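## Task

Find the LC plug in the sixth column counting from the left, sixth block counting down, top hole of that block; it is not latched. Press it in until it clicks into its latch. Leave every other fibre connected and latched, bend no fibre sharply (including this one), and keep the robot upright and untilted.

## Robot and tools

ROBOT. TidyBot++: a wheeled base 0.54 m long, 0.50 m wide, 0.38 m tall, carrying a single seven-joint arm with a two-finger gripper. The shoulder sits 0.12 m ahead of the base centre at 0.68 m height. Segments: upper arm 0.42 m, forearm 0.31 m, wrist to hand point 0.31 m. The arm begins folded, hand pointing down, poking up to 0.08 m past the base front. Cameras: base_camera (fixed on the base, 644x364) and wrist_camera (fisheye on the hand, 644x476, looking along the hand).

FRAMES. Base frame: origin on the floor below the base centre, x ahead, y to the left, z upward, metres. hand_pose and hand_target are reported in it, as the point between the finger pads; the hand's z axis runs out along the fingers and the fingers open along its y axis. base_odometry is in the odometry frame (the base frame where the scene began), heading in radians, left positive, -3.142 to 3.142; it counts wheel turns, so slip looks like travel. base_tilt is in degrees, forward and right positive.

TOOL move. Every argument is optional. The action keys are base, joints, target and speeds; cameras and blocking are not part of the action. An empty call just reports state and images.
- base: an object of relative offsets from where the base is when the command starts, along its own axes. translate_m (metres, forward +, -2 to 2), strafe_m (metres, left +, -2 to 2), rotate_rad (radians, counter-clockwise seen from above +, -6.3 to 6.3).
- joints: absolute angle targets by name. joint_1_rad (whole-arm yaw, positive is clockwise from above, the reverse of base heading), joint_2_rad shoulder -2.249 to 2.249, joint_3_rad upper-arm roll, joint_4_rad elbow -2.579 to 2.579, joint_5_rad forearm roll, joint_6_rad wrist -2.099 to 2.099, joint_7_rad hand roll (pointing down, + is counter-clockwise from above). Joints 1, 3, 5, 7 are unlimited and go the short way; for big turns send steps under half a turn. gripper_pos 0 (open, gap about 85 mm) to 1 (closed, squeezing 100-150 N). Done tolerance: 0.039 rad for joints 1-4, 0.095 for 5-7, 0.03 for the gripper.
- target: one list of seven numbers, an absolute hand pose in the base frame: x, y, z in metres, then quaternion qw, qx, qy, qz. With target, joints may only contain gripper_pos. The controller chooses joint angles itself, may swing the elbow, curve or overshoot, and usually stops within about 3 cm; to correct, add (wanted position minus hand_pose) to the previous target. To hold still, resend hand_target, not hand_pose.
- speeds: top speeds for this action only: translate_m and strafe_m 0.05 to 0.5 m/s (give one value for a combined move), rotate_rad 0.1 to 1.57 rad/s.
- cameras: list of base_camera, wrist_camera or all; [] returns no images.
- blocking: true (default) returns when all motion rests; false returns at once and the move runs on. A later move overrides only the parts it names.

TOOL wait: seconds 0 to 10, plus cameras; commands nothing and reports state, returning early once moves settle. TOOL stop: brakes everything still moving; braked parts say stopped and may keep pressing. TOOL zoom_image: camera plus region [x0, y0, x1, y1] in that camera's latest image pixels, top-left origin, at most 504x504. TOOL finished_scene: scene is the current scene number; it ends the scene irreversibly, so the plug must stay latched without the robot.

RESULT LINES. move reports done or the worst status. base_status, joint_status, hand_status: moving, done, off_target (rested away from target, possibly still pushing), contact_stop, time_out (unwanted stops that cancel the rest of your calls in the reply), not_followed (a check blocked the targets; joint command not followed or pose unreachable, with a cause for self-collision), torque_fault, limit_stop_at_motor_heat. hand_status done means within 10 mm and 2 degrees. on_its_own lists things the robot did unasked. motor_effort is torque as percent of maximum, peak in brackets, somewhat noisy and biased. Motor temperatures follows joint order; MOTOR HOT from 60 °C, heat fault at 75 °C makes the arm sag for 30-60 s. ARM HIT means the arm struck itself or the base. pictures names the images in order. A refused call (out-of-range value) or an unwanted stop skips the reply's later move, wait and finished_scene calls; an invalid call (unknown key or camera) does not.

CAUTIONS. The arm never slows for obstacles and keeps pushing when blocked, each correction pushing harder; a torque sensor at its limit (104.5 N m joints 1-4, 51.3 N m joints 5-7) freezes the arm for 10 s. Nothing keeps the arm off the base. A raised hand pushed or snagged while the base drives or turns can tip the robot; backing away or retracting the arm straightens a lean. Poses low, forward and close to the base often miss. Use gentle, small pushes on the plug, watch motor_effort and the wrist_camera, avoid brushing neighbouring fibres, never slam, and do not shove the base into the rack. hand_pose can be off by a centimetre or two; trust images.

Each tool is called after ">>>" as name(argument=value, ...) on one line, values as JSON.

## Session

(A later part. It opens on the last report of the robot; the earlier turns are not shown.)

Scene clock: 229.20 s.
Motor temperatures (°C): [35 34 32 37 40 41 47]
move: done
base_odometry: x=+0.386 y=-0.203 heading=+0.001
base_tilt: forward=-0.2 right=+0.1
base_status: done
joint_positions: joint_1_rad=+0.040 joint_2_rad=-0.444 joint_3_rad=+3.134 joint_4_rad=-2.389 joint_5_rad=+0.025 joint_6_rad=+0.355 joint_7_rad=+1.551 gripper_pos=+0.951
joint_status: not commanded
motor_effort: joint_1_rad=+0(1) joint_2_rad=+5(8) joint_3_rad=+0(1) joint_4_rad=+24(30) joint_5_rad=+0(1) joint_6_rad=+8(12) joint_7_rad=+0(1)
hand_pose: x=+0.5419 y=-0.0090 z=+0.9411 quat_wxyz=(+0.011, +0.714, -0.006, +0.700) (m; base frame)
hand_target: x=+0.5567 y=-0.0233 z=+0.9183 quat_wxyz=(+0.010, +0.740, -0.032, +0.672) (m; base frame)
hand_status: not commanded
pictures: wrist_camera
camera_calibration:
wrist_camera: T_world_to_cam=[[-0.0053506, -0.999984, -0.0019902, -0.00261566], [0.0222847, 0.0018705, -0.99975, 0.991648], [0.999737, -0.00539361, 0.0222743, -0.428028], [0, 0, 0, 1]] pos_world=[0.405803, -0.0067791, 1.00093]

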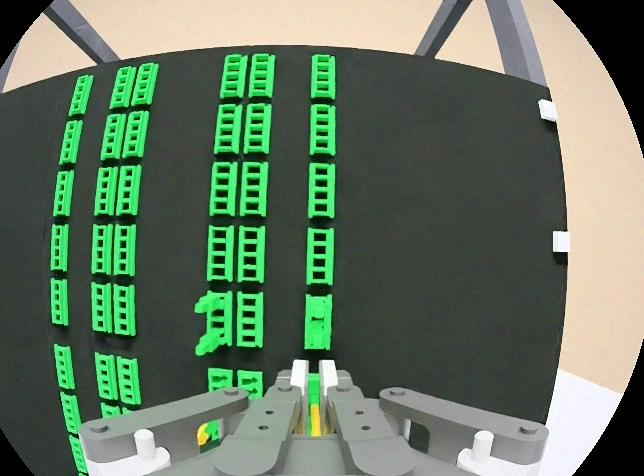

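>>> move(base={"translate_m":-0.022}, speeds={"translate_m":0.05}, cameras=["wrist_camera"])

>>> move(joints={"gripper_pos":0.75}, cameras=["wrist_camera"])

>>> move(base={"translate_m":-0.033}, speeds={"translate_m":0.1}, cameras=["wrist_camera"])

>>> zoom_image(camera="wrist_camera", region=[260, 310, 360, 410])

Scene clock: 244.63 s.
Motor temperatures (°C): [35 34 32 37 40 41 47]
move: done
base_odometry: x=+0.364 y=-0.203 heading=+0.001
base_tilt: forward=-0.2 right=+0.2
base_status: done
joint_positions: joint_1_rad=+0.040 joint_2_rad=-0.386 joint_3_rad=+3.133 joint_4_rad=-2.346 joint_5_rad=+0.025 joint_6_rad=+0.355 joint_7_rad=+1.551 gripper_pos=+0.951
joint_status: not commanded
motor_effort: joint_1_rad=+3(4) joint_2_rad=-7(11) joint_3_rad=+3(4) joint_4_rad=+17(24) joint_5_rad=-1(2) joint_6_rad=+7(8) joint_7_rad=+1(1)
hand_pose: x=+0.5622 y=-0.0092 z=+0.9415 quat_wxyz=(+0.011, +0.719, -0.006, +0.695) (m; base frame)
hand_target: x=+0.5567 y=-0.0233 z=+0.9183 quat_wxyz=(+0.010, +0.740, -0.032, +0.672) (m; base frame)
hand_status: not commanded
pictures: wrist_camera
camera_calibration:
wrist_camera: T_world_to_cam=[[-0.00443956, -0.999987, -0.0026407, -0.00268851], [0.00672389, 0.00261081, -0.999974, 1.00059], [0.999968, -0.0044572, 0.00671221, -0.433792], [0, 0, 0, 1]] pos_world=[0.427038, -0.00723431, 1.00346]

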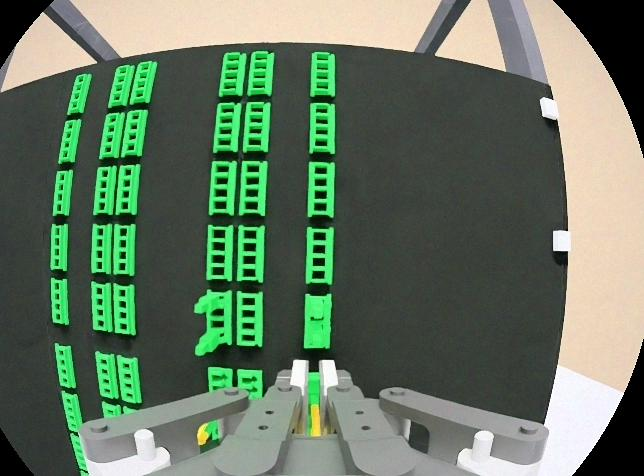

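Scene clock: 245.27 s.
Motor temperatures (°C): [35 34 32 37 40 41 47]
move: done
base_odometry: x=+0.364 y=-0.203 heading=+0.001
base_tilt: forward=-0.2 right=+0.2
base_status: not commanded
joint_positions: joint_1_rad=+0.044 joint_2_rad=-0.390 joint_3_rad=+3.136 joint_4_rad=-2.358 joint_5_rad=+0.025 joint_6_rad=+0.353 joint_7_rad=+1.551 gripper_pos=+0.750
joint_status: all done
motor_effort: joint_1_rad=+0(3) joint_2_rad=-6(9) joint_3_rad=+0(3) joint_4_rad=+21(22) joint_5_rad=+0(1) joint_6_rad=+9(10) joint_7_rad=+0(1)
hand_pose: x=+0.5597 y=-0.0127 z=+0.9356 quat_wxyz=(+0.013, +0.722, -0.009, +0.691) (m; base frame)
hand_target: x=+0.5567 y=-0.0233 z=+0.9183 quat_wxyz=(+0.010, +0.740, -0.032, +0.672) (m; base frame)
hand_status: not commanded
pictures: wrist_camera
camera_calibration:
wrist_camera: T_world_to_cam=[[-0.011764, -0.999923, -0.00398855, -0.000770235], [-0.00290182, 0.00402295, -0.999988, 1.00016], [0.999927, -0.0117523, -0.00294893, -0.422231], [0, 0, 0, 1]] pos_world=[0.425093, -0.00975595, 0.998897]

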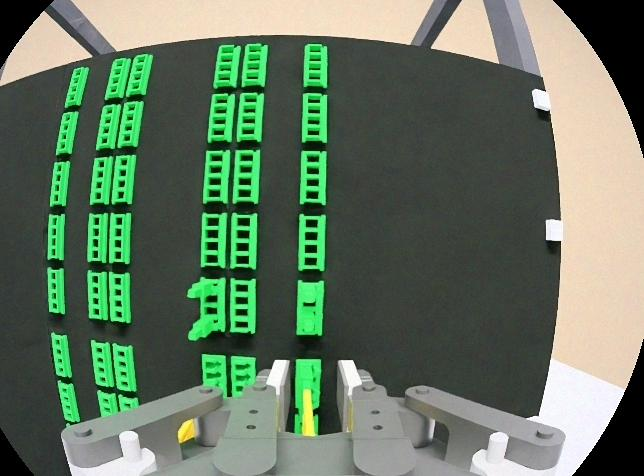

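Scene clock: 246.13 s.
Motor temperatures (°C): [35 34 32 37 40 41 47]
move: done
base_odometry: x=+0.331 y=-0.204 heading=+0.001
base_tilt: forward=-0.1 right=+0.2
base_status: done
joint_positions: joint_1_rad=+0.044 joint_2_rad=-0.396 joint_3_rad=+3.136 joint_4_rad=-2.358 joint_5_rad=+0.025 joint_6_rad=+0.353 joint_7_rad=+1.551 gripper_pos=+0.750
joint_status: not commanded
motor_effort: joint_1_rad=+0(1) joint_2_rad=-7(10) joint_3_rad=+0(0) joint_4_rad=+23(23) joint_5_rad=+0(1) joint_6_rad=+9(10) joint_7_rad=+0(1)
hand_pose: x=+0.5582 y=-0.0126 z=+0.9382 quat_wxyz=(+0.013, +0.720, -0.009, +0.693) (m; base frame)
hand_target: x=+0.5567 y=-0.0233 z=+0.9183 quat_wxyz=(+0.010, +0.740, -0.032, +0.672) (m; base frame)
hand_status: not commanded
pictures: wrist_camera
camera_calibration:
wrist_camera: T_world_to_cam=[[-0.0117412, -0.999924, -0.00379727, -0.00090337], [0.00296999, 0.00376265, -0.999989, 0.999459], [0.999927, -0.0117523, 0.00292558, -0.426236], [0, 0, 0, 1]] pos_world=[0.423226, -0.00967317, 1.00069]

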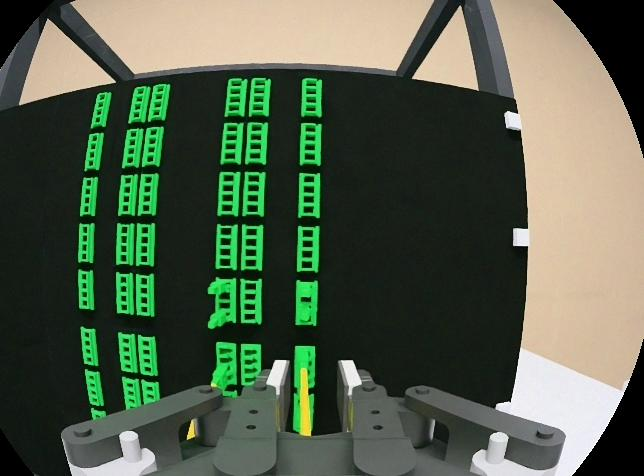

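Scaled by 5.040.

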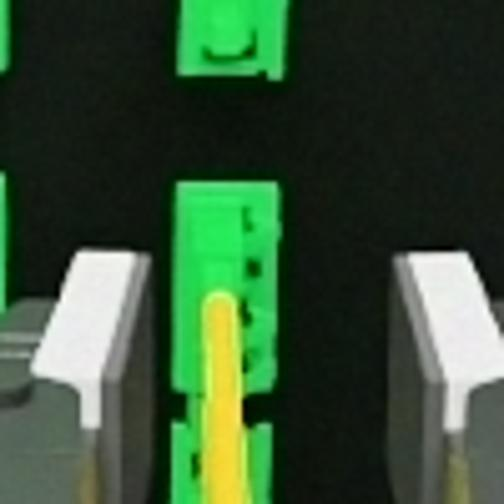

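>>> move(base={"translate_m":-0.16}, joints={"gripper_pos":0}, cameras=[])

>>> move(base={"strafe_m":0.16}, cameras=["wrist_camera"])

>>> zoom_image(camera="wrist_camera", region=[370, 270, 470, 370])

Scene clock: 255.53 s.
Motor temperatures (°C): [35 34 32 37 40 41 47]
move: done
base_odometry: x=+0.171 y=-0.203 heading=+0.001
base_tilt: forward=-0.2 right=+0.1
base_status: done
joint_positions: joint_1_rad=+0.044 joint_2_rad=-0.400 joint_3_rad=+3.136 joint_4_rad=-2.358 joint_5_rad=+0.025 joint_6_rad=+0.353 joint_7_rad=+1.551 gripper_pos=+0.000
joint_status: all done
motor_effort: joint_1_rad=+0(1) joint_2_rad=-7(10) joint_3_rad=+0(1) joint_4_rad=+22(23) joint_5_rad=+0(1) joint_6_rad=+9(10) joint_7_rad=+0(1)
hand_pose: x=+0.5571 y=-0.0125 z=+0.9401 quat_wxyz=(+0.013, +0.719, -0.009, +0.695) (m; base frame)
hand_target: x=+0.5567 y=-0.0233 z=+0.9183 quat_wxyz=(+0.010, +0.740, -0.032, +0.672) (m; base frame)
hand_status: not commanded
pictures: none
No camera images: "cameras" was empty.

Scene clock: 257.03 s.
Motor temperatures (°C): [35 34 32 37 40 41 47]
move: done
base_odometry: x=+0.171 y=-0.043 heading=+0.001
base_tilt: forward=-0.1 right=+0.2
base_status: done
joint_positions: joint_1_rad=+0.044 joint_2_rad=-0.400 joint_3_rad=+3.136 joint_4_rad=-2.358 joint_5_rad=+0.025 joint_6_rad=+0.353 joint_7_rad=+1.551 gripper_pos=+0.000
joint_status: not commanded
motor_effort: joint_1_rad=+0(1) joint_2_rad=-6(8) joint_3_rad=+0(2) joint_4_rad=+22(22) joint_5_rad=+0(1) joint_6_rad=+9(10) joint_7_rad=+0(1)
hand_pose: x=+0.5571 y=-0.0127 z=+0.9400 quat_wxyz=(+0.013, +0.719, -0.009, +0.695) (m; base frame)
hand_target: x=+0.5567 y=-0.0233 z=+0.9183 quat_wxyz=(+0.010, +0.740, -0.032, +0.672) (m; base frame)
hand_status: not commanded
pictures: wrist_camera
camera_calibration:
wrist_camera: T_world_to_cam=[[-0.012087, -0.99992, -0.00376626, -0.000883456], [0.00708609, 0.00368079, -0.999968, 0.998957], [0.999902, -0.0121133, 0.00704103, -0.429042], [0, 0, 0, 1]] pos_world=[0.421911, -0.00975743, 1.00194]

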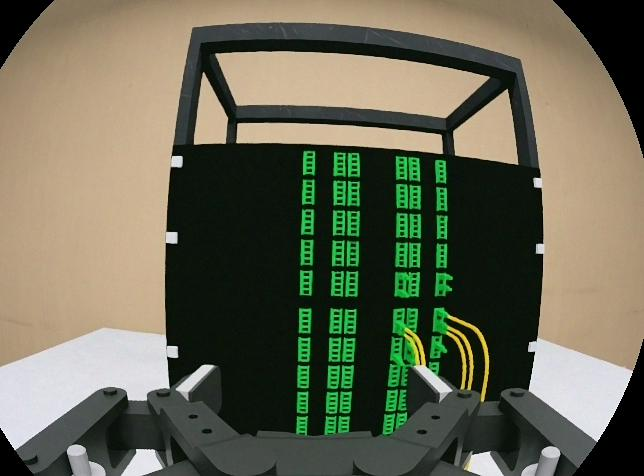

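Scaled by 5.040.

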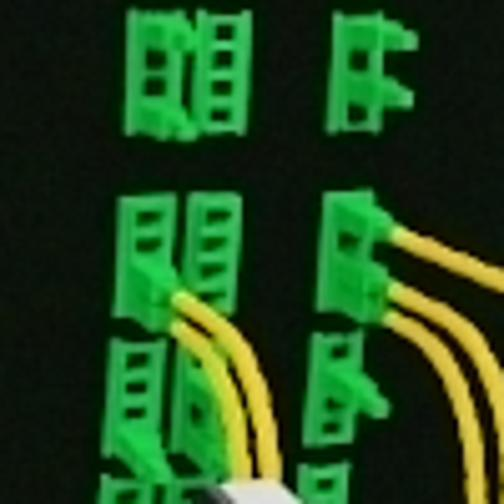

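>>> finished_scene(scene=1)

The scene is finished: the task was done.


## Next scene

Find the LC plug in the fourth column counting from the left, sixth block counting down, top hole of that block; it is not latched. Press it in until it clicks into its latch. Leave every other fibre connected and latched, bend no fibre sharply (including this one), and keep the robot upright and untilted.

>>> move(joints={"joint_1_rad":0.04,"joint_3_rad":3.1416,"joint_5_rad":-0.03,"joint_4_rad":-2.36,"joint_6_rad":0.33,"joint_7_rad":1.57})

Scene clock: 1.83 s.
Motor temperatures (°C): [35 34 32 35 40 41 47]
move: done
base_odometry: x=+0.000 y=+0.000 heading=+0.000
base_tilt: forward=-0.2 right=+0.2
base_status: not commanded
joint_positions: joint_1_rad=+0.024 joint_2_rad=-0.395 joint_3_rad=+3.133 joint_4_rad=-2.376 joint_5_rad=-0.004 joint_6_rad=+0.251 joint_7_rad=+1.600 gripper_pos=+0.000
joint_status: all done
motor_effort: joint_1_rad=+0(1) joint_2_rad=-7(7) joint_3_rad=+0(1) joint_4_rad=+22(22) joint_5_rad=+0(1) joint_6_rad=+9(10) joint_7_rad=+0(1)
hand_pose: x=+0.5526 y=-0.0052 z=+0.8949 quat_wxyz=(+0.015, +0.761, +0.004, +0.648) (m; base frame)
hand_target: x=+0.5578 y=-0.0192 z=+0.9290 quat_wxyz=(+0.007, +0.729, -0.029, +0.684) (m; base frame)
hand_status: not commanded
pictures: base_camera, wrist_camera
camera_calibration:
wrist_camera: T_world_to_cam=[[0.00427517, -0.99985, 0.0167752, -0.0209753], [-0.119251, -0.0171654, -0.992716, 1.01705], [0.992855, 0.00224357, -0.119307, -0.307097], [0, 0, 0, 1]] pos_world=[0.426277, -0.00282513, 0.973355]

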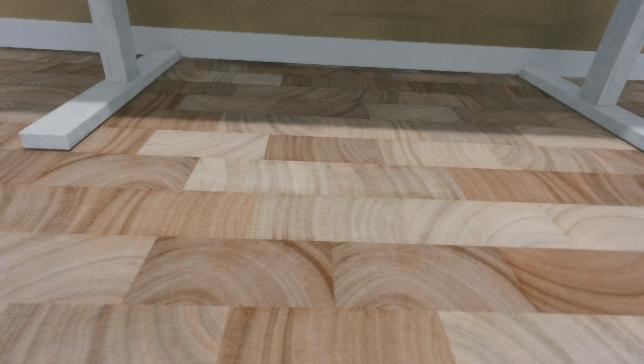

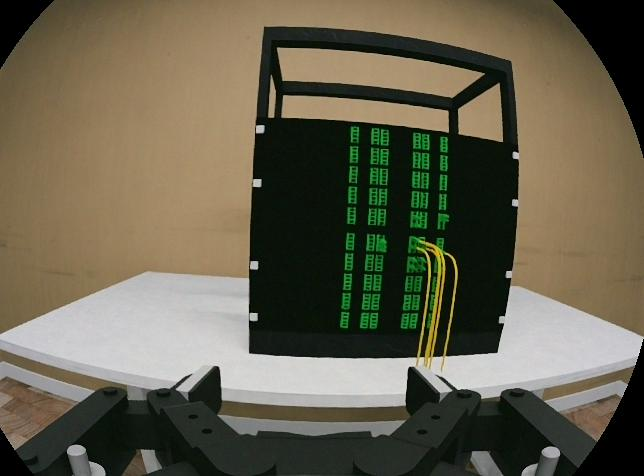

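>>> move(base={"strafe_m":-0.19,"translate_m":0.28}, joints={"joint_6_rad":0.43,"joint_4_rad":-2.33,"joint_7_rad":1.55,"gripper_pos":0.3}, cameras=["wrist_camera"])

>>> zoom_image(camera="wrist_camera", region=[240, 290, 360, 410])

Scene clock: 21.20 s.
Motor temperatures (°C): [35 34 32 35 40 41 47]
move: done
base_odometry: x=+0.280 y=-0.190 heading=+0.000
base_tilt: forward=-0.2 right=+0.2
base_status: done
joint_positions: joint_1_rad=+0.026 joint_2_rad=-0.391 joint_3_rad=+3.134 joint_4_rad=-2.352 joint_5_rad=-0.004 joint_6_rad=+0.358 joint_7_rad=+1.584 gripper_pos=+0.300
joint_status: all done
motor_effort: joint_1_rad=+0(1) joint_2_rad=-7(10) joint_3_rad=+0(1) joint_4_rad=+22(24) joint_5_rad=+0(1) joint_6_rad=+9(11) joint_7_rad=+0(1)
hand_pose: x=+0.5603 y=-0.0065 z=+0.9412 quat_wxyz=(+0.011, +0.718, -0.003, +0.696) (m; base frame)
hand_target: x=+0.5613 y=-0.0202 z=+0.9782 quat_wxyz=(+0.001, +0.683, -0.035, +0.730) (m; base frame)
hand_status: not commanded
pictures: wrist_camera
camera_calibration:
wrist_camera: T_world_to_cam=[[-0.00102309, -0.999996, 0.002718, -0.00693037], [0.0087842, -0.00272688, -0.999958, 0.99907], [0.999961, -0.000999172, 0.00878695, -0.433801], [0, 0, 0, 1]] pos_world=[0.425001, -0.00463943, 1.00286]

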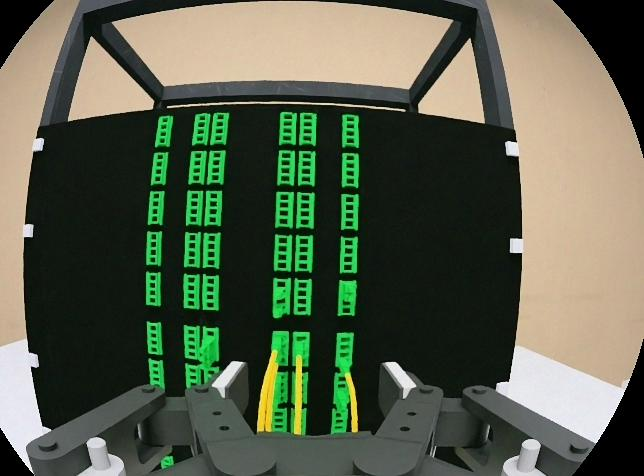

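Scaled by 4.200.

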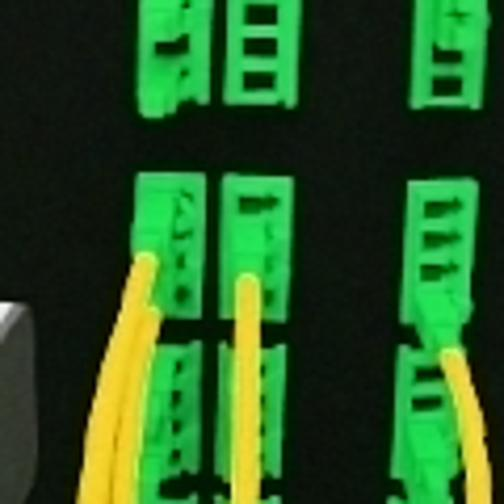

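>>> move(base={"strafe_m":0.0235,"translate_m":0.05}, joints={"joint_4_rad":-2.315,"joint_6_rad":0.425,"gripper_pos":0.85}, cameras=["wrist_camera"])

>>> zoom_image(camera="wrist_camera", region=[260, 320, 360, 420])

Scene clock: 54.13 s.
Motor temperatures (°C): [35 34 32 36 40 42 47]
move: done
base_odometry: x=+0.330 y=-0.167 heading=+0.000
base_tilt: forward=-0.2 right=+0.1
base_status: done
joint_positions: joint_1_rad=+0.026 joint_2_rad=-0.391 joint_3_rad=+3.134 joint_4_rad=-2.342 joint_5_rad=-0.004 joint_6_rad=+0.358 joint_7_rad=+1.584 gripper_pos=+0.850
joint_status: all done
motor_effort: joint_1_rad=+0(1) joint_2_rad=-8(9) joint_3_rad=+0(1) joint_4_rad=+22(24) joint_5_rad=+0(1) joint_6_rad=+9(10) joint_7_rad=+1(1)
hand_pose: x=+0.5616 y=-0.0066 z=+0.9470 quat_wxyz=(+0.011, +0.715, -0.003, +0.699) (m; base frame)
hand_target: x=+0.5627 y=-0.0203 z=+0.9857 quat_wxyz=(+0.001, +0.679, -0.035, +0.733) (m; base frame)
hand_status: not commanded
pictures: wrist_camera
camera_calibration:
wrist_camera: T_world_to_cam=[[-0.00111061, -0.999995, 0.00288701, -0.00710121], [0.0184228, -0.00290698, -0.999826, 0.999321], [0.99983, -0.00105724, 0.0184259, -0.444143], [0, 0, 0, 1]] pos_world=[0.425649, -0.00466573, 1.00735]

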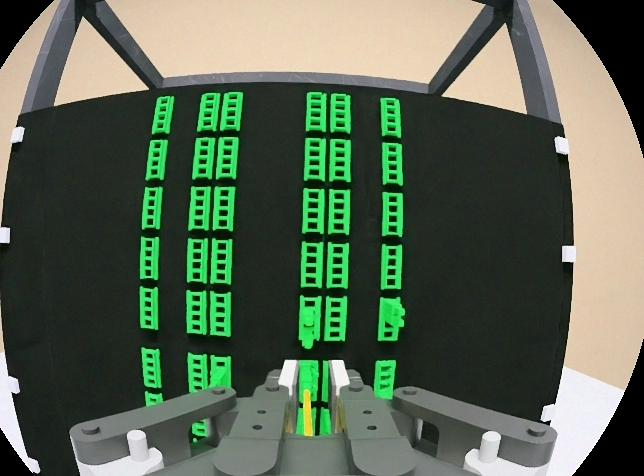

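Scaled by 5.040.

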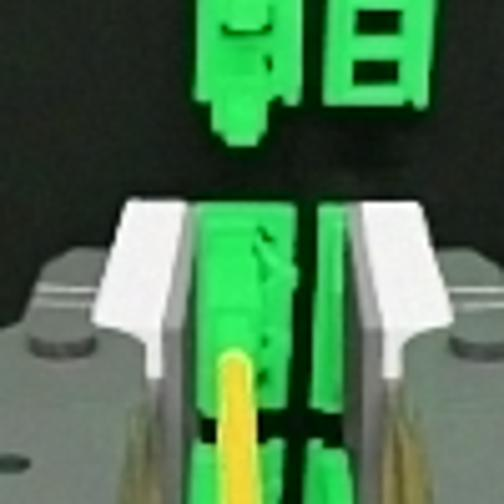

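>>> move(base={"strafe_m":0.0024}, joints={"gripper_pos":0.9}, cameras=[])

>>> move(base={"translate_m":0.018}, speeds={"translate_m":0.05}, cameras=["wrist_camera"])

>>> zoom_image(camera="wrist_camera", region=[280, 340, 350, 410])

Scene clock: 69.97 s.
Motor temperatures (°C): [35 34 32 36 40 42 47]
move: done
base_odometry: x=+0.330 y=-0.164 heading=+0.000
base_tilt: forward=-0.2 right=+0.2
base_status: done
joint_positions: joint_1_rad=+0.027 joint_2_rad=-0.392 joint_3_rad=+3.134 joint_4_rad=-2.342 joint_5_rad=-0.004 joint_6_rad=+0.358 joint_7_rad=+1.584 gripper_pos=+0.900
joint_status: all done
motor_effort: joint_1_rad=+0(2) joint_2_rad=-8(10) joint_3_rad=+0(3) joint_4_rad=+22(23) joint_5_rad=+0(1) joint_6_rad=+9(10) joint_7_rad=+1(1)
hand_pose: x=+0.5614 y=-0.0071 z=+0.9472 quat_wxyz=(+0.012, +0.715, -0.003, +0.699) (m; base frame)
hand_target: x=+0.5627 y=-0.0203 z=+0.9857 quat_wxyz=(+0.001, +0.679, -0.035, +0.733) (m; base frame)
hand_status: not commanded
pictures: none
No camera images: "cameras" was empty.

Scene clock: 70.80 s.
Motor temperatures (°C): [35 34 32 36 40 42 47]
move: done
base_odometry: x=+0.348 y=-0.164 heading=+0.000
base_tilt: forward=-0.2 right=+0.2
base_status: done
joint_positions: joint_1_rad=+0.027 joint_2_rad=-0.393 joint_3_rad=+3.134 joint_4_rad=-2.342 joint_5_rad=-0.004 joint_6_rad=+0.358 joint_7_rad=+1.584 gripper_pos=+0.900
joint_status: not commanded
motor_effort: joint_1_rad=+0(1) joint_2_rad=-7(10) joint_3_rad=+0(1) joint_4_rad=+22(23) joint_5_rad=+0(1) joint_6_rad=+9(10) joint_7_rad=+1(1)
hand_pose: x=+0.5610 y=-0.0071 z=+0.9480 quat_wxyz=(+0.012, +0.714, -0.003, +0.700) (m; base frame)
hand_target: x=+0.5627 y=-0.0203 z=+0.9857 quat_wxyz=(+0.001, +0.679, -0.035, +0.733) (m; base frame)
hand_status: not commanded
pictures: wrist_camera
camera_calibration:
wrist_camera: T_world_to_cam=[[-0.00227229, -0.999993, 0.00284004, -0.00693143], [0.0206544, -0.00288638, -0.999783, 0.999036], [0.999784, -0.00221313, 0.0206608, -0.445687], [0, 0, 0, 1]] pos_world=[0.424941, -0.00503415, 1.00805]

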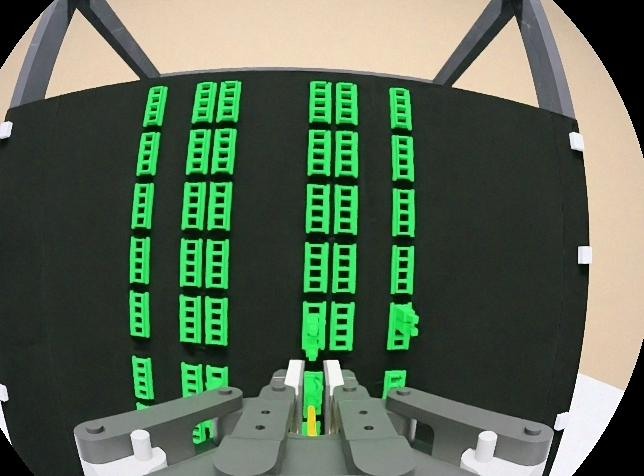

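Scaled by 7.200.

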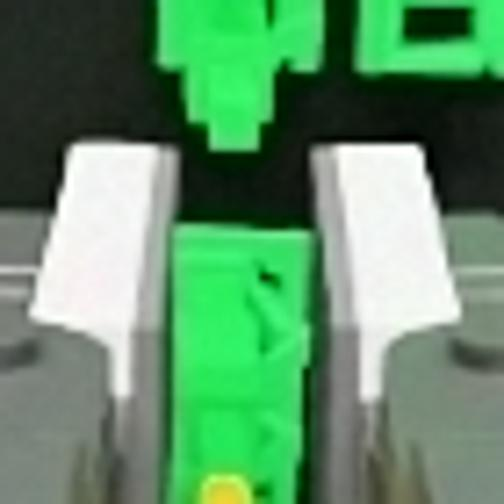

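>>> move(base={"strafe_m":0.001}, joints={"joint_4_rad":-2.35}, cameras=[])

>>> move(base={"translate_m":0.006}, speeds={"translate_m":0.05}, cameras=["wrist_camera"])

>>> zoom_image(camera="wrist_camera", region=[280, 340, 350, 410])

Scene clock: 81.30 s.
Motor temperatures (°C): [35 34 32 36 40 42 47]
move: done
base_odometry: x=+0.348 y=-0.163 heading=+0.000
base_tilt: forward=-0.1 right=+0.2
base_status: done
joint_positions: joint_1_rad=+0.028 joint_2_rad=-0.393 joint_3_rad=+3.135 joint_4_rad=-2.348 joint_5_rad=-0.004 joint_6_rad=+0.358 joint_7_rad=+1.584 gripper_pos=+0.900
joint_status: all done
motor_effort: joint_1_rad=+0(2) joint_2_rad=-7(8) joint_3_rad=+0(3) joint_4_rad=+22(23) joint_5_rad=+0(1) joint_6_rad=+9(10) joint_7_rad=+1(1)
hand_pose: x=+0.5602 y=-0.0078 z=+0.9444 quat_wxyz=(+0.012, +0.716, -0.004, +0.698) (m; base frame)
hand_target: x=+0.5594 y=-0.0201 z=+0.9645 quat_wxyz=(+0.001, +0.692, -0.035, +0.721) (m; base frame)
hand_status: not commanded
pictures: none
No camera images: "cameras" was empty.

Scene clock: 81.90 s.
Motor temperatures (°C): [35 34 32 36 40 42 47]
move: done
base_odometry: x=+0.354 y=-0.163 heading=+0.000
base_tilt: forward=-0.2 right=+0.2
base_status: done
joint_positions: joint_1_rad=+0.028 joint_2_rad=-0.393 joint_3_rad=+3.135 joint_4_rad=-2.348 joint_5_rad=-0.004 joint_6_rad=+0.358 joint_7_rad=+1.584 gripper_pos=+0.900
joint_status: not commanded
motor_effort: joint_1_rad=-1(1) joint_2_rad=-7(9) joint_3_rad=+0(0) joint_4_rad=+22(22) joint_5_rad=+0(1) joint_6_rad=+9(10) joint_7_rad=+0(1)
hand_pose: x=+0.5602 y=-0.0078 z=+0.9444 quat_wxyz=(+0.012, +0.716, -0.004, +0.698) (m; base frame)
hand_target: x=+0.5594 y=-0.0201 z=+0.9645 quat_wxyz=(+0.001, +0.692, -0.035, +0.721) (m; base frame)
hand_status: not commanded
pictures: wrist_camera
camera_calibration:
wrist_camera: T_world_to_cam=[[-0.00376015, -0.99999, 0.00253381, -0.0065052], [0.014751, -0.00258902, -0.999888, 0.998896], [0.999884, -0.00372235, 0.0147605, -0.439359], [0, 0, 0, 1]] pos_world=[0.424549, -0.00555442, 1.00529]

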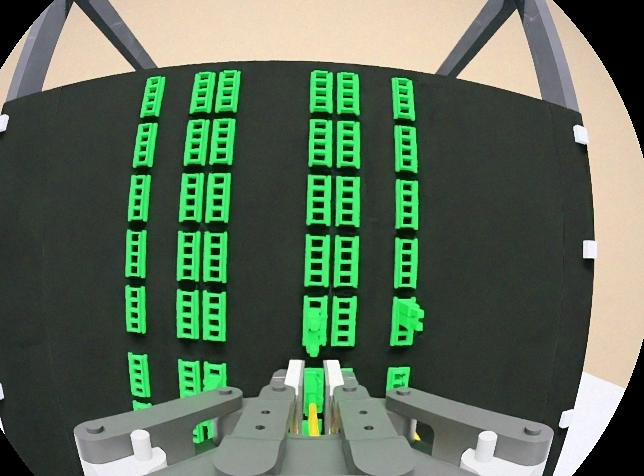

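Scaled by 7.200.

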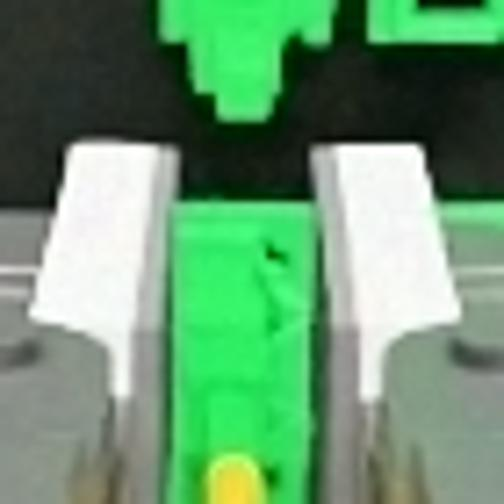

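>>> move(base={"strafe_m":0.0012}, joints={"joint_4_rad":-2.356}, cameras=[])

>>> move(joints={"gripper_pos":0.955}, cameras=["wrist_camera"])

>>> zoom_image(camera="wrist_camera", region=[280, 340, 350, 410])

Scene clock: 88.83 s.
Motor temperatures (°C): [35 34 32 36 40 42 47]
move: done
base_odometry: x=+0.354 y=-0.162 heading=+0.000
base_tilt: forward=-0.2 right=+0.1
base_status: done
joint_positions: joint_1_rad=+0.028 joint_2_rad=-0.393 joint_3_rad=+3.135 joint_4_rad=-2.348 joint_5_rad=-0.004 joint_6_rad=+0.358 joint_7_rad=+1.584 gripper_pos=+0.900
joint_status: all done
motor_effort: joint_1_rad=+0(1) joint_2_rad=-7(8) joint_3_rad=-1(3) joint_4_rad=+22(23) joint_5_rad=+0(1) joint_6_rad=+9(10) joint_7_rad=+0(1)
hand_pose: x=+0.5602 y=-0.0084 z=+0.9444 quat_wxyz=(+0.013, +0.716, -0.004, +0.698) (m; base frame)
hand_target: x=+0.5587 y=-0.0201 z=+0.9609 quat_wxyz=(+0.001, +0.694, -0.035, +0.719) (m; base frame)
hand_status: not commanded
pictures: none
No camera images: "cameras" was empty.

Scene clock: 89.30 s.
Motor temperatures (°C): [35 34 32 36 40 42 47]
move: done
base_odometry: x=+0.354 y=-0.162 heading=+0.000
base_tilt: forward=-0.2 right=+0.2
base_status: not commanded
joint_positions: joint_1_rad=+0.028 joint_2_rad=-0.393 joint_3_rad=+3.135 joint_4_rad=-2.348 joint_5_rad=-0.004 joint_6_rad=+0.358 joint_7_rad=+1.584 gripper_pos=+0.952
joint_status: all done
motor_effort: joint_1_rad=+1(3) joint_2_rad=-7(8) joint_3_rad=+1(3) joint_4_rad=+22(23) joint_5_rad=+0(1) joint_6_rad=+10(10) joint_7_rad=+0(1)
hand_pose: x=+0.5602 y=-0.0080 z=+0.9444 quat_wxyz=(+0.012, +0.716, -0.004, +0.698) (m; base frame)
hand_target: x=+0.5587 y=-0.0201 z=+0.9609 quat_wxyz=(+0.001, +0.694, -0.035, +0.719) (m; base frame)
hand_status: not commanded
pictures: wrist_camera
camera_calibration:
wrist_camera: T_world_to_cam=[[-0.00432974, -0.999987, 0.00258856, -0.00647411], [0.0146598, -0.00265178, -0.999889, 0.998893], [0.999883, -0.00429131, 0.014671, -0.439262], [0, 0, 0, 1]] pos_world=[0.424539, -0.00571019, 1.00524]

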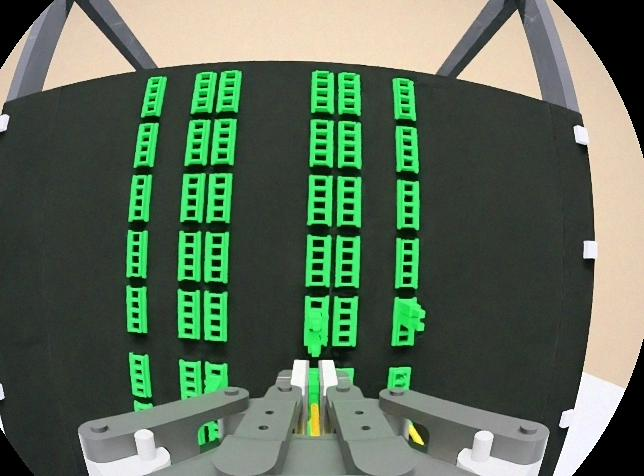

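Scaled by 7.200.

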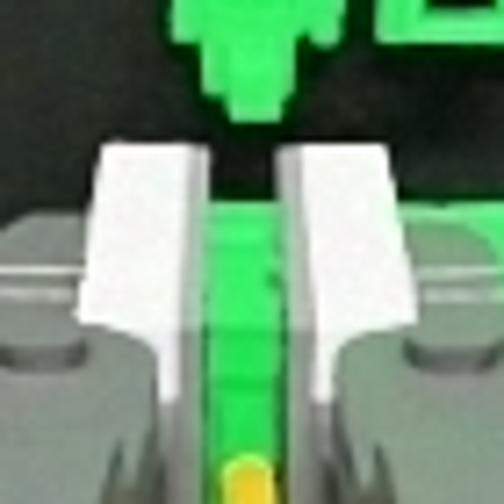

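>>> move(base={"translate_m":0.008}, speeds={"translate_m":0.05}, cameras=["wrist_camera"])

>>> zoom_image(camera="wrist_camera", region=[280, 340, 350, 410])

>>> move(base={"translate_m":0.006}, speeds={"translate_m":0.05}, cameras=["wrist_camera"])

>>> zoom_image(camera="wrist_camera", region=[280, 340, 350, 410])

Scene clock: 97.77 s.
Motor temperatures (°C): [35 34 32 36 40 42 47]
move: done
base_odometry: x=+0.362 y=-0.162 heading=+0.000
base_tilt: forward=-0.2 right=+0.2
base_status: done
joint_positions: joint_1_rad=+0.028 joint_2_rad=-0.395 joint_3_rad=+3.135 joint_4_rad=-2.349 joint_5_rad=-0.004 joint_6_rad=+0.358 joint_7_rad=+1.584 gripper_pos=+0.952
joint_status: not commanded
motor_effort: joint_1_rad=+2(2) joint_2_rad=-6(7) joint_3_rad=+1(2) joint_4_rad=+23(24) joint_5_rad=-1(1) joint_6_rad=+10(10) joint_7_rad=-1(1)
hand_pose: x=+0.5598 y=-0.0080 z=+0.9449 quat_wxyz=(+0.012, +0.716, -0.004, +0.698) (m; base frame)
hand_target: x=+0.5587 y=-0.0201 z=+0.9609 quat_wxyz=(+0.001, +0.694, -0.035, +0.719) (m; base frame)
hand_status: not commanded
pictures: wrist_camera
camera_calibration:
wrist_camera: T_world_to_cam=[[-0.00433349, -0.999987, 0.00262095, -0.00649494], [0.0159815, -0.00268989, -0.999869, 0.998704], [0.999863, -0.00429104, 0.015993, -0.440115], [0, 0, 0, 1]] pos_world=[0.424065, -0.005697, 1.00563]

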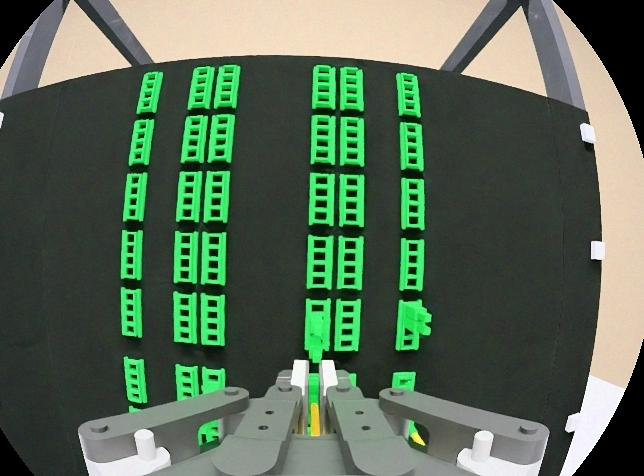

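Scaled by 7.200.

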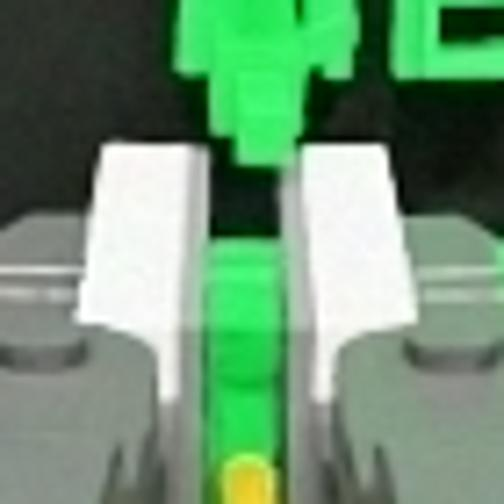

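Scene clock: 98.37 s.
Motor temperatures (°C): [35 34 32 36 40 42 47]
move: done
base_odometry: x=+0.368 y=-0.162 heading=+0.000
base_tilt: forward=-0.2 right=+0.2
base_status: done
joint_positions: joint_1_rad=+0.029 joint_2_rad=-0.404 joint_3_rad=+3.135 joint_4_rad=-2.355 joint_5_rad=-0.004 joint_6_rad=+0.358 joint_7_rad=+1.584 gripper_pos=+0.952
joint_status: not commanded
motor_effort: joint_1_rad=+1(1) joint_2_rad=-4(6) joint_3_rad=+1(1) joint_4_rad=+23(25) joint_5_rad=+0(1) joint_6_rad=+10(11) joint_7_rad=+1(1)
hand_pose: x=+0.5565 y=-0.0082 z=+0.9450 quat_wxyz=(+0.013, +0.715, -0.004, +0.699) (m; base frame)
hand_target: x=+0.5587 y=-0.0201 z=+0.9609 quat_wxyz=(+0.001, +0.694, -0.035, +0.719) (m; base frame)
hand_status: not commanded
pictures: wrist_camera
camera_calibration:
wrist_camera: T_world_to_cam=[[-0.00500267, -0.999984, 0.00271514, -0.00643393], [0.0186224, -0.00280787, -0.999823, 0.997307], [0.999814, -0.00495122, 0.0186362, -0.439296], [0, 0, 0, 1]] pos_world=[0.42061, -0.00580857, 1.00533]

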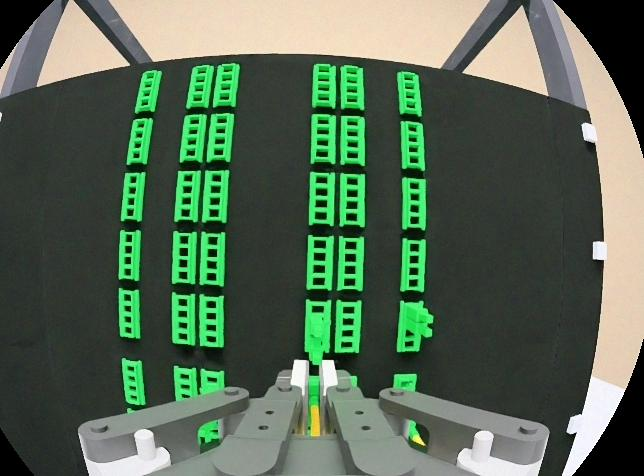

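Scaled by 7.200.

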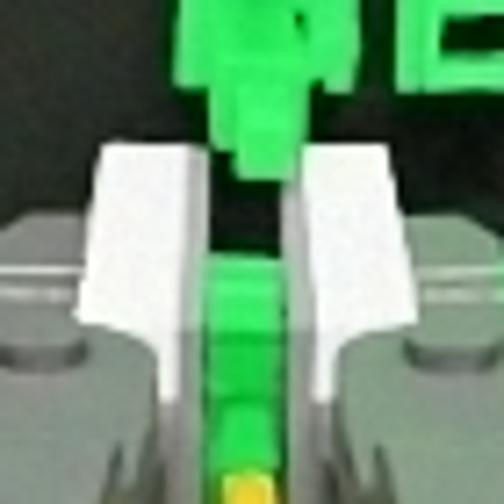

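>>> move(base={"translate_m":0.01}, speeds={"translate_m":0.05}, cameras=[])

>>> move(base={"translate_m":-0.017}, speeds={"translate_m":0.05}, cameras=[])

>>> move(joints={"gripper_pos":0.88}, cameras=["wrist_camera"])

>>> move(base={"translate_m":-0.031}, speeds={"translate_m":0.1}, cameras=["wrist_camera"])

>>> zoom_image(camera="wrist_camera", region=[260, 320, 360, 420])

>>> move(base={"translate_m":-0.16}, joints={"gripper_pos":0}, cameras=[])

>>> move(base={"strafe_m":0.16}, cameras=["wrist_camera"])

>>> zoom_image(camera="wrist_camera", region=[380, 280, 480, 380])

Scene clock: 113.97 s.
Motor temperatures (°C): [35 34 32 36 40 42 47]
move: done
base_odometry: x=+0.378 y=-0.162 heading=+0.000
base_tilt: forward=-0.2 right=+0.1
base_status: done
joint_positions: joint_1_rad=+0.029 joint_2_rad=-0.422 joint_3_rad=+3.135 joint_4_rad=-2.368 joint_5_rad=-0.004 joint_6_rad=+0.359 joint_7_rad=+1.584 gripper_pos=+0.952
joint_status: not commanded
motor_effort: joint_1_rad=+0(1) joint_2_rad=-1(5) joint_3_rad=+0(1) joint_4_rad=+25(27) joint_5_rad=+0(0) joint_6_rad=+10(11) joint_7_rad=+0(1)
hand_pose: x=+0.5503 y=-0.0083 z=+0.9451 quat_wxyz=(+0.013, +0.713, -0.004, +0.701) (m; base frame)
hand_target: x=+0.5587 y=-0.0201 z=+0.9609 quat_wxyz=(+0.001, +0.694, -0.035, +0.719) (m; base frame)
hand_status: not commanded
pictures: none
No camera images: "cameras" was empty.

Scene clock: 114.73 s.
Motor temperatures (°C): [35 34 32 36 40 42 47]
move: done
base_odometry: x=+0.361 y=-0.162 heading=+0.000
base_tilt: forward=-0.2 right=+0.1
base_status: done
joint_positions: joint_1_rad=+0.029 joint_2_rad=-0.381 joint_3_rad=+3.134 joint_4_rad=-2.347 joint_5_rad=-0.004 joint_6_rad=+0.373 joint_7_rad=+1.584 gripper_pos=+0.952
joint_status: not commanded
motor_effort: joint_1_rad=+2(4) joint_2_rad=-9(14) joint_3_rad=+2(3) joint_4_rad=+18(24) joint_5_rad=+0(1) joint_6_rad=+7(10) joint_7_rad=+0(1)
hand_pose: x=+0.5638 y=-0.0085 z=+0.9447 quat_wxyz=(+0.013, +0.715, -0.004, +0.699) (m; base frame)
hand_target: x=+0.5587 y=-0.0201 z=+0.9609 quat_wxyz=(+0.001, +0.694, -0.035, +0.719) (m; base frame)
hand_status: not commanded
pictures: none
No camera images: "cameras" was empty.

Scene clock: 115.30 s.
Motor temperatures (°C): [35 34 32 36 40 42 47]
move: done
base_odometry: x=+0.361 y=-0.162 heading=+0.000
base_tilt: forward=-0.2 right=+0.2
base_status: not commanded
joint_positions: joint_1_rad=+0.030 joint_2_rad=-0.391 joint_3_rad=+3.134 joint_4_rad=-2.353 joint_5_rad=-0.004 joint_6_rad=+0.373 joint_7_rad=+1.584 gripper_pos=+0.880
joint_status: all done
motor_effort: joint_1_rad=+0(1) joint_2_rad=-8(10) joint_3_rad=+0(2) joint_4_rad=+22(23) joint_5_rad=+1(1) joint_6_rad=+10(10) joint_7_rad=+1(1)
hand_pose: x=+0.5604 y=-0.0087 z=+0.9454 quat_wxyz=(+0.013, +0.713, -0.004, +0.701) (m; base frame)
hand_target: x=+0.5587 y=-0.0201 z=+0.9609 quat_wxyz=(+0.001, +0.694, -0.035, +0.719) (m; base frame)
hand_status: not commanded
pictures: wrist_camera
camera_calibration:
wrist_camera: T_world_to_cam=[[-0.00595724, -0.999978, 0.00286262, -0.00650774], [0.0229248, -0.00299849, -0.999733, 0.995118], [0.999719, -0.00589003, 0.0229421, -0.447203], [0, 0, 0, 1]] pos_world=[0.424226, -0.00615779, 1.00513]

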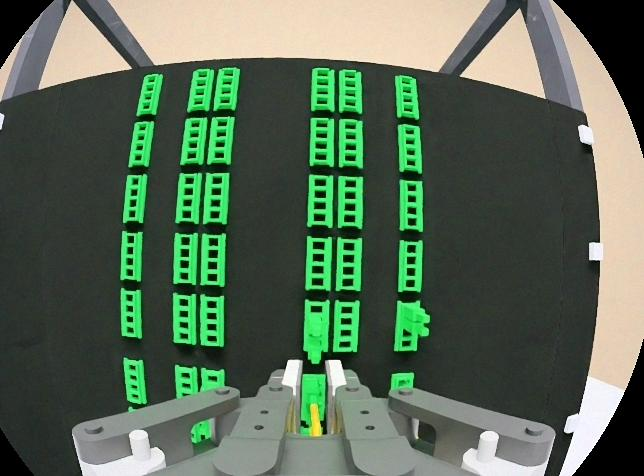

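Scene clock: 116.13 s.
Motor temperatures (°C): [35 34 32 36 40 42 47]
move: done
base_odometry: x=+0.330 y=-0.162 heading=+0.000
base_tilt: forward=-0.1 right=+0.1
base_status: done
joint_positions: joint_1_rad=+0.030 joint_2_rad=-0.398 joint_3_rad=+3.134 joint_4_rad=-2.353 joint_5_rad=-0.004 joint_6_rad=+0.373 joint_7_rad=+1.584 gripper_pos=+0.880
joint_status: not commanded
motor_effort: joint_1_rad=+0(1) joint_2_rad=-7(10) joint_3_rad=+0(0) joint_4_rad=+22(23) joint_5_rad=+0(1) joint_6_rad=+9(10) joint_7_rad=+0(1)
hand_pose: x=+0.5586 y=-0.0087 z=+0.9483 quat_wxyz=(+0.013, +0.711, -0.004, +0.703) (m; base frame)
hand_target: x=+0.5587 y=-0.0201 z=+0.9609 quat_wxyz=(+0.001, +0.694, -0.035, +0.719) (m; base frame)
hand_status: not commanded
pictures: wrist_camera
camera_calibration:
wrist_camera: T_world_to_cam=[[-0.00597687, -0.999978, 0.00302384, -0.00661533], [0.0295905, -0.00319943, -0.999557, 0.994205], [0.999544, -0.00588474, 0.029609, -0.451727], [0, 0, 0, 1]] pos_world=[0.422063, -0.00609259, 1.00716]

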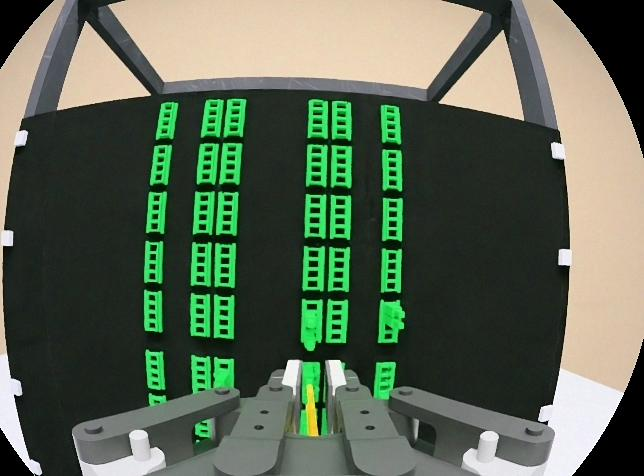

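Scaled by 5.040.

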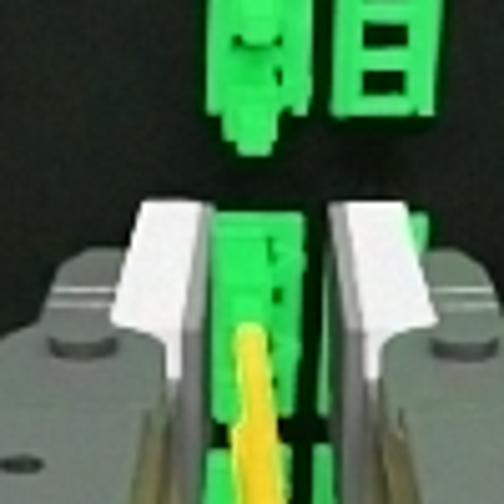

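Scene clock: 117.63 s.
Motor temperatures (°C): [35 34 32 36 40 42 47]
move: done
base_odometry: x=+0.170 y=-0.162 heading=+0.000
base_tilt: forward=-0.2 right=+0.2
base_status: done
joint_positions: joint_1_rad=+0.030 joint_2_rad=-0.401 joint_3_rad=+3.134 joint_4_rad=-2.353 joint_5_rad=-0.004 joint_6_rad=+0.373 joint_7_rad=+1.584 gripper_pos=+0.000
joint_status: all done
motor_effort: joint_1_rad=+0(1) joint_2_rad=-6(10) joint_3_rad=+0(0) joint_4_rad=+22(23) joint_5_rad=+0(1) joint_6_rad=+9(10) joint_7_rad=+0(1)
hand_pose: x=+0.5577 y=-0.0086 z=+0.9499 quat_wxyz=(+0.013, +0.710, -0.004, +0.704) (m; base frame)
hand_target: x=+0.5587 y=-0.0201 z=+0.9609 quat_wxyz=(+0.001, +0.694, -0.035, +0.719) (m; base frame)
hand_status: not commanded
pictures: none
No camera images: "cameras" was empty.

Scene clock: 119.13 s.
Motor temperatures (°C): [35 34 32 36 40 42 47]
move: done
base_odometry: x=+0.170 y=-0.002 heading=+0.000
base_tilt: forward=-0.2 right=+0.2
base_status: done
joint_positions: joint_1_rad=+0.030 joint_2_rad=-0.401 joint_3_rad=+3.135 joint_4_rad=-2.353 joint_5_rad=-0.004 joint_6_rad=+0.373 joint_7_rad=+1.584 gripper_pos=+0.000
joint_status: not commanded
motor_effort: joint_1_rad=+0(1) joint_2_rad=-6(8) joint_3_rad=+0(2) joint_4_rad=+22(22) joint_5_rad=+0(1) joint_6_rad=+9(10) joint_7_rad=+0(1)
hand_pose: x=+0.5577 y=-0.0091 z=+0.9499 quat_wxyz=(+0.013, +0.710, -0.005, +0.704) (m; base frame)
hand_target: x=+0.5587 y=-0.0201 z=+0.9609 quat_wxyz=(+0.001, +0.694, -0.035, +0.719) (m; base frame)
hand_status: not commanded
pictures: wrist_camera
camera_calibration:
wrist_camera: T_world_to_cam=[[-0.00684523, -0.999973, 0.00284656, -0.00639131], [0.0331777, -0.00307217, -0.999445, 0.993704], [0.999426, -0.00674699, 0.0331978, -0.454168], [0, 0, 0, 1]] pos_world=[0.420894, -0.00640256, 1.00825]

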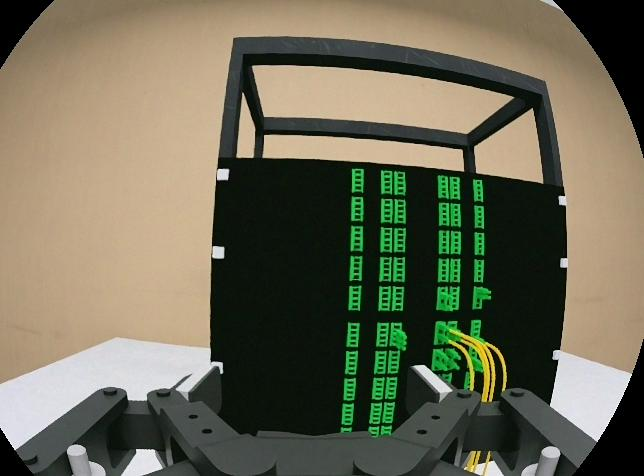

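Scaled by 5.040.

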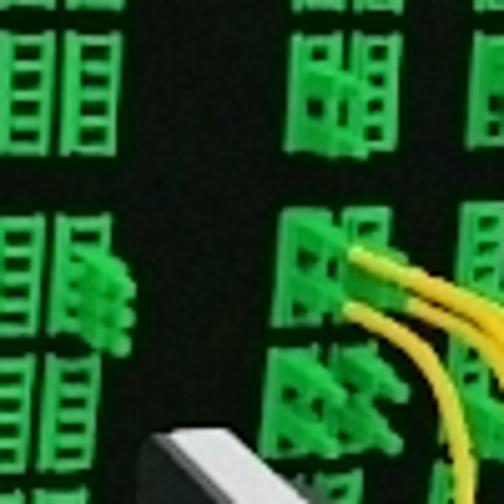

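>>> finished_scene(scene=2)

The scene is finished: the task was done.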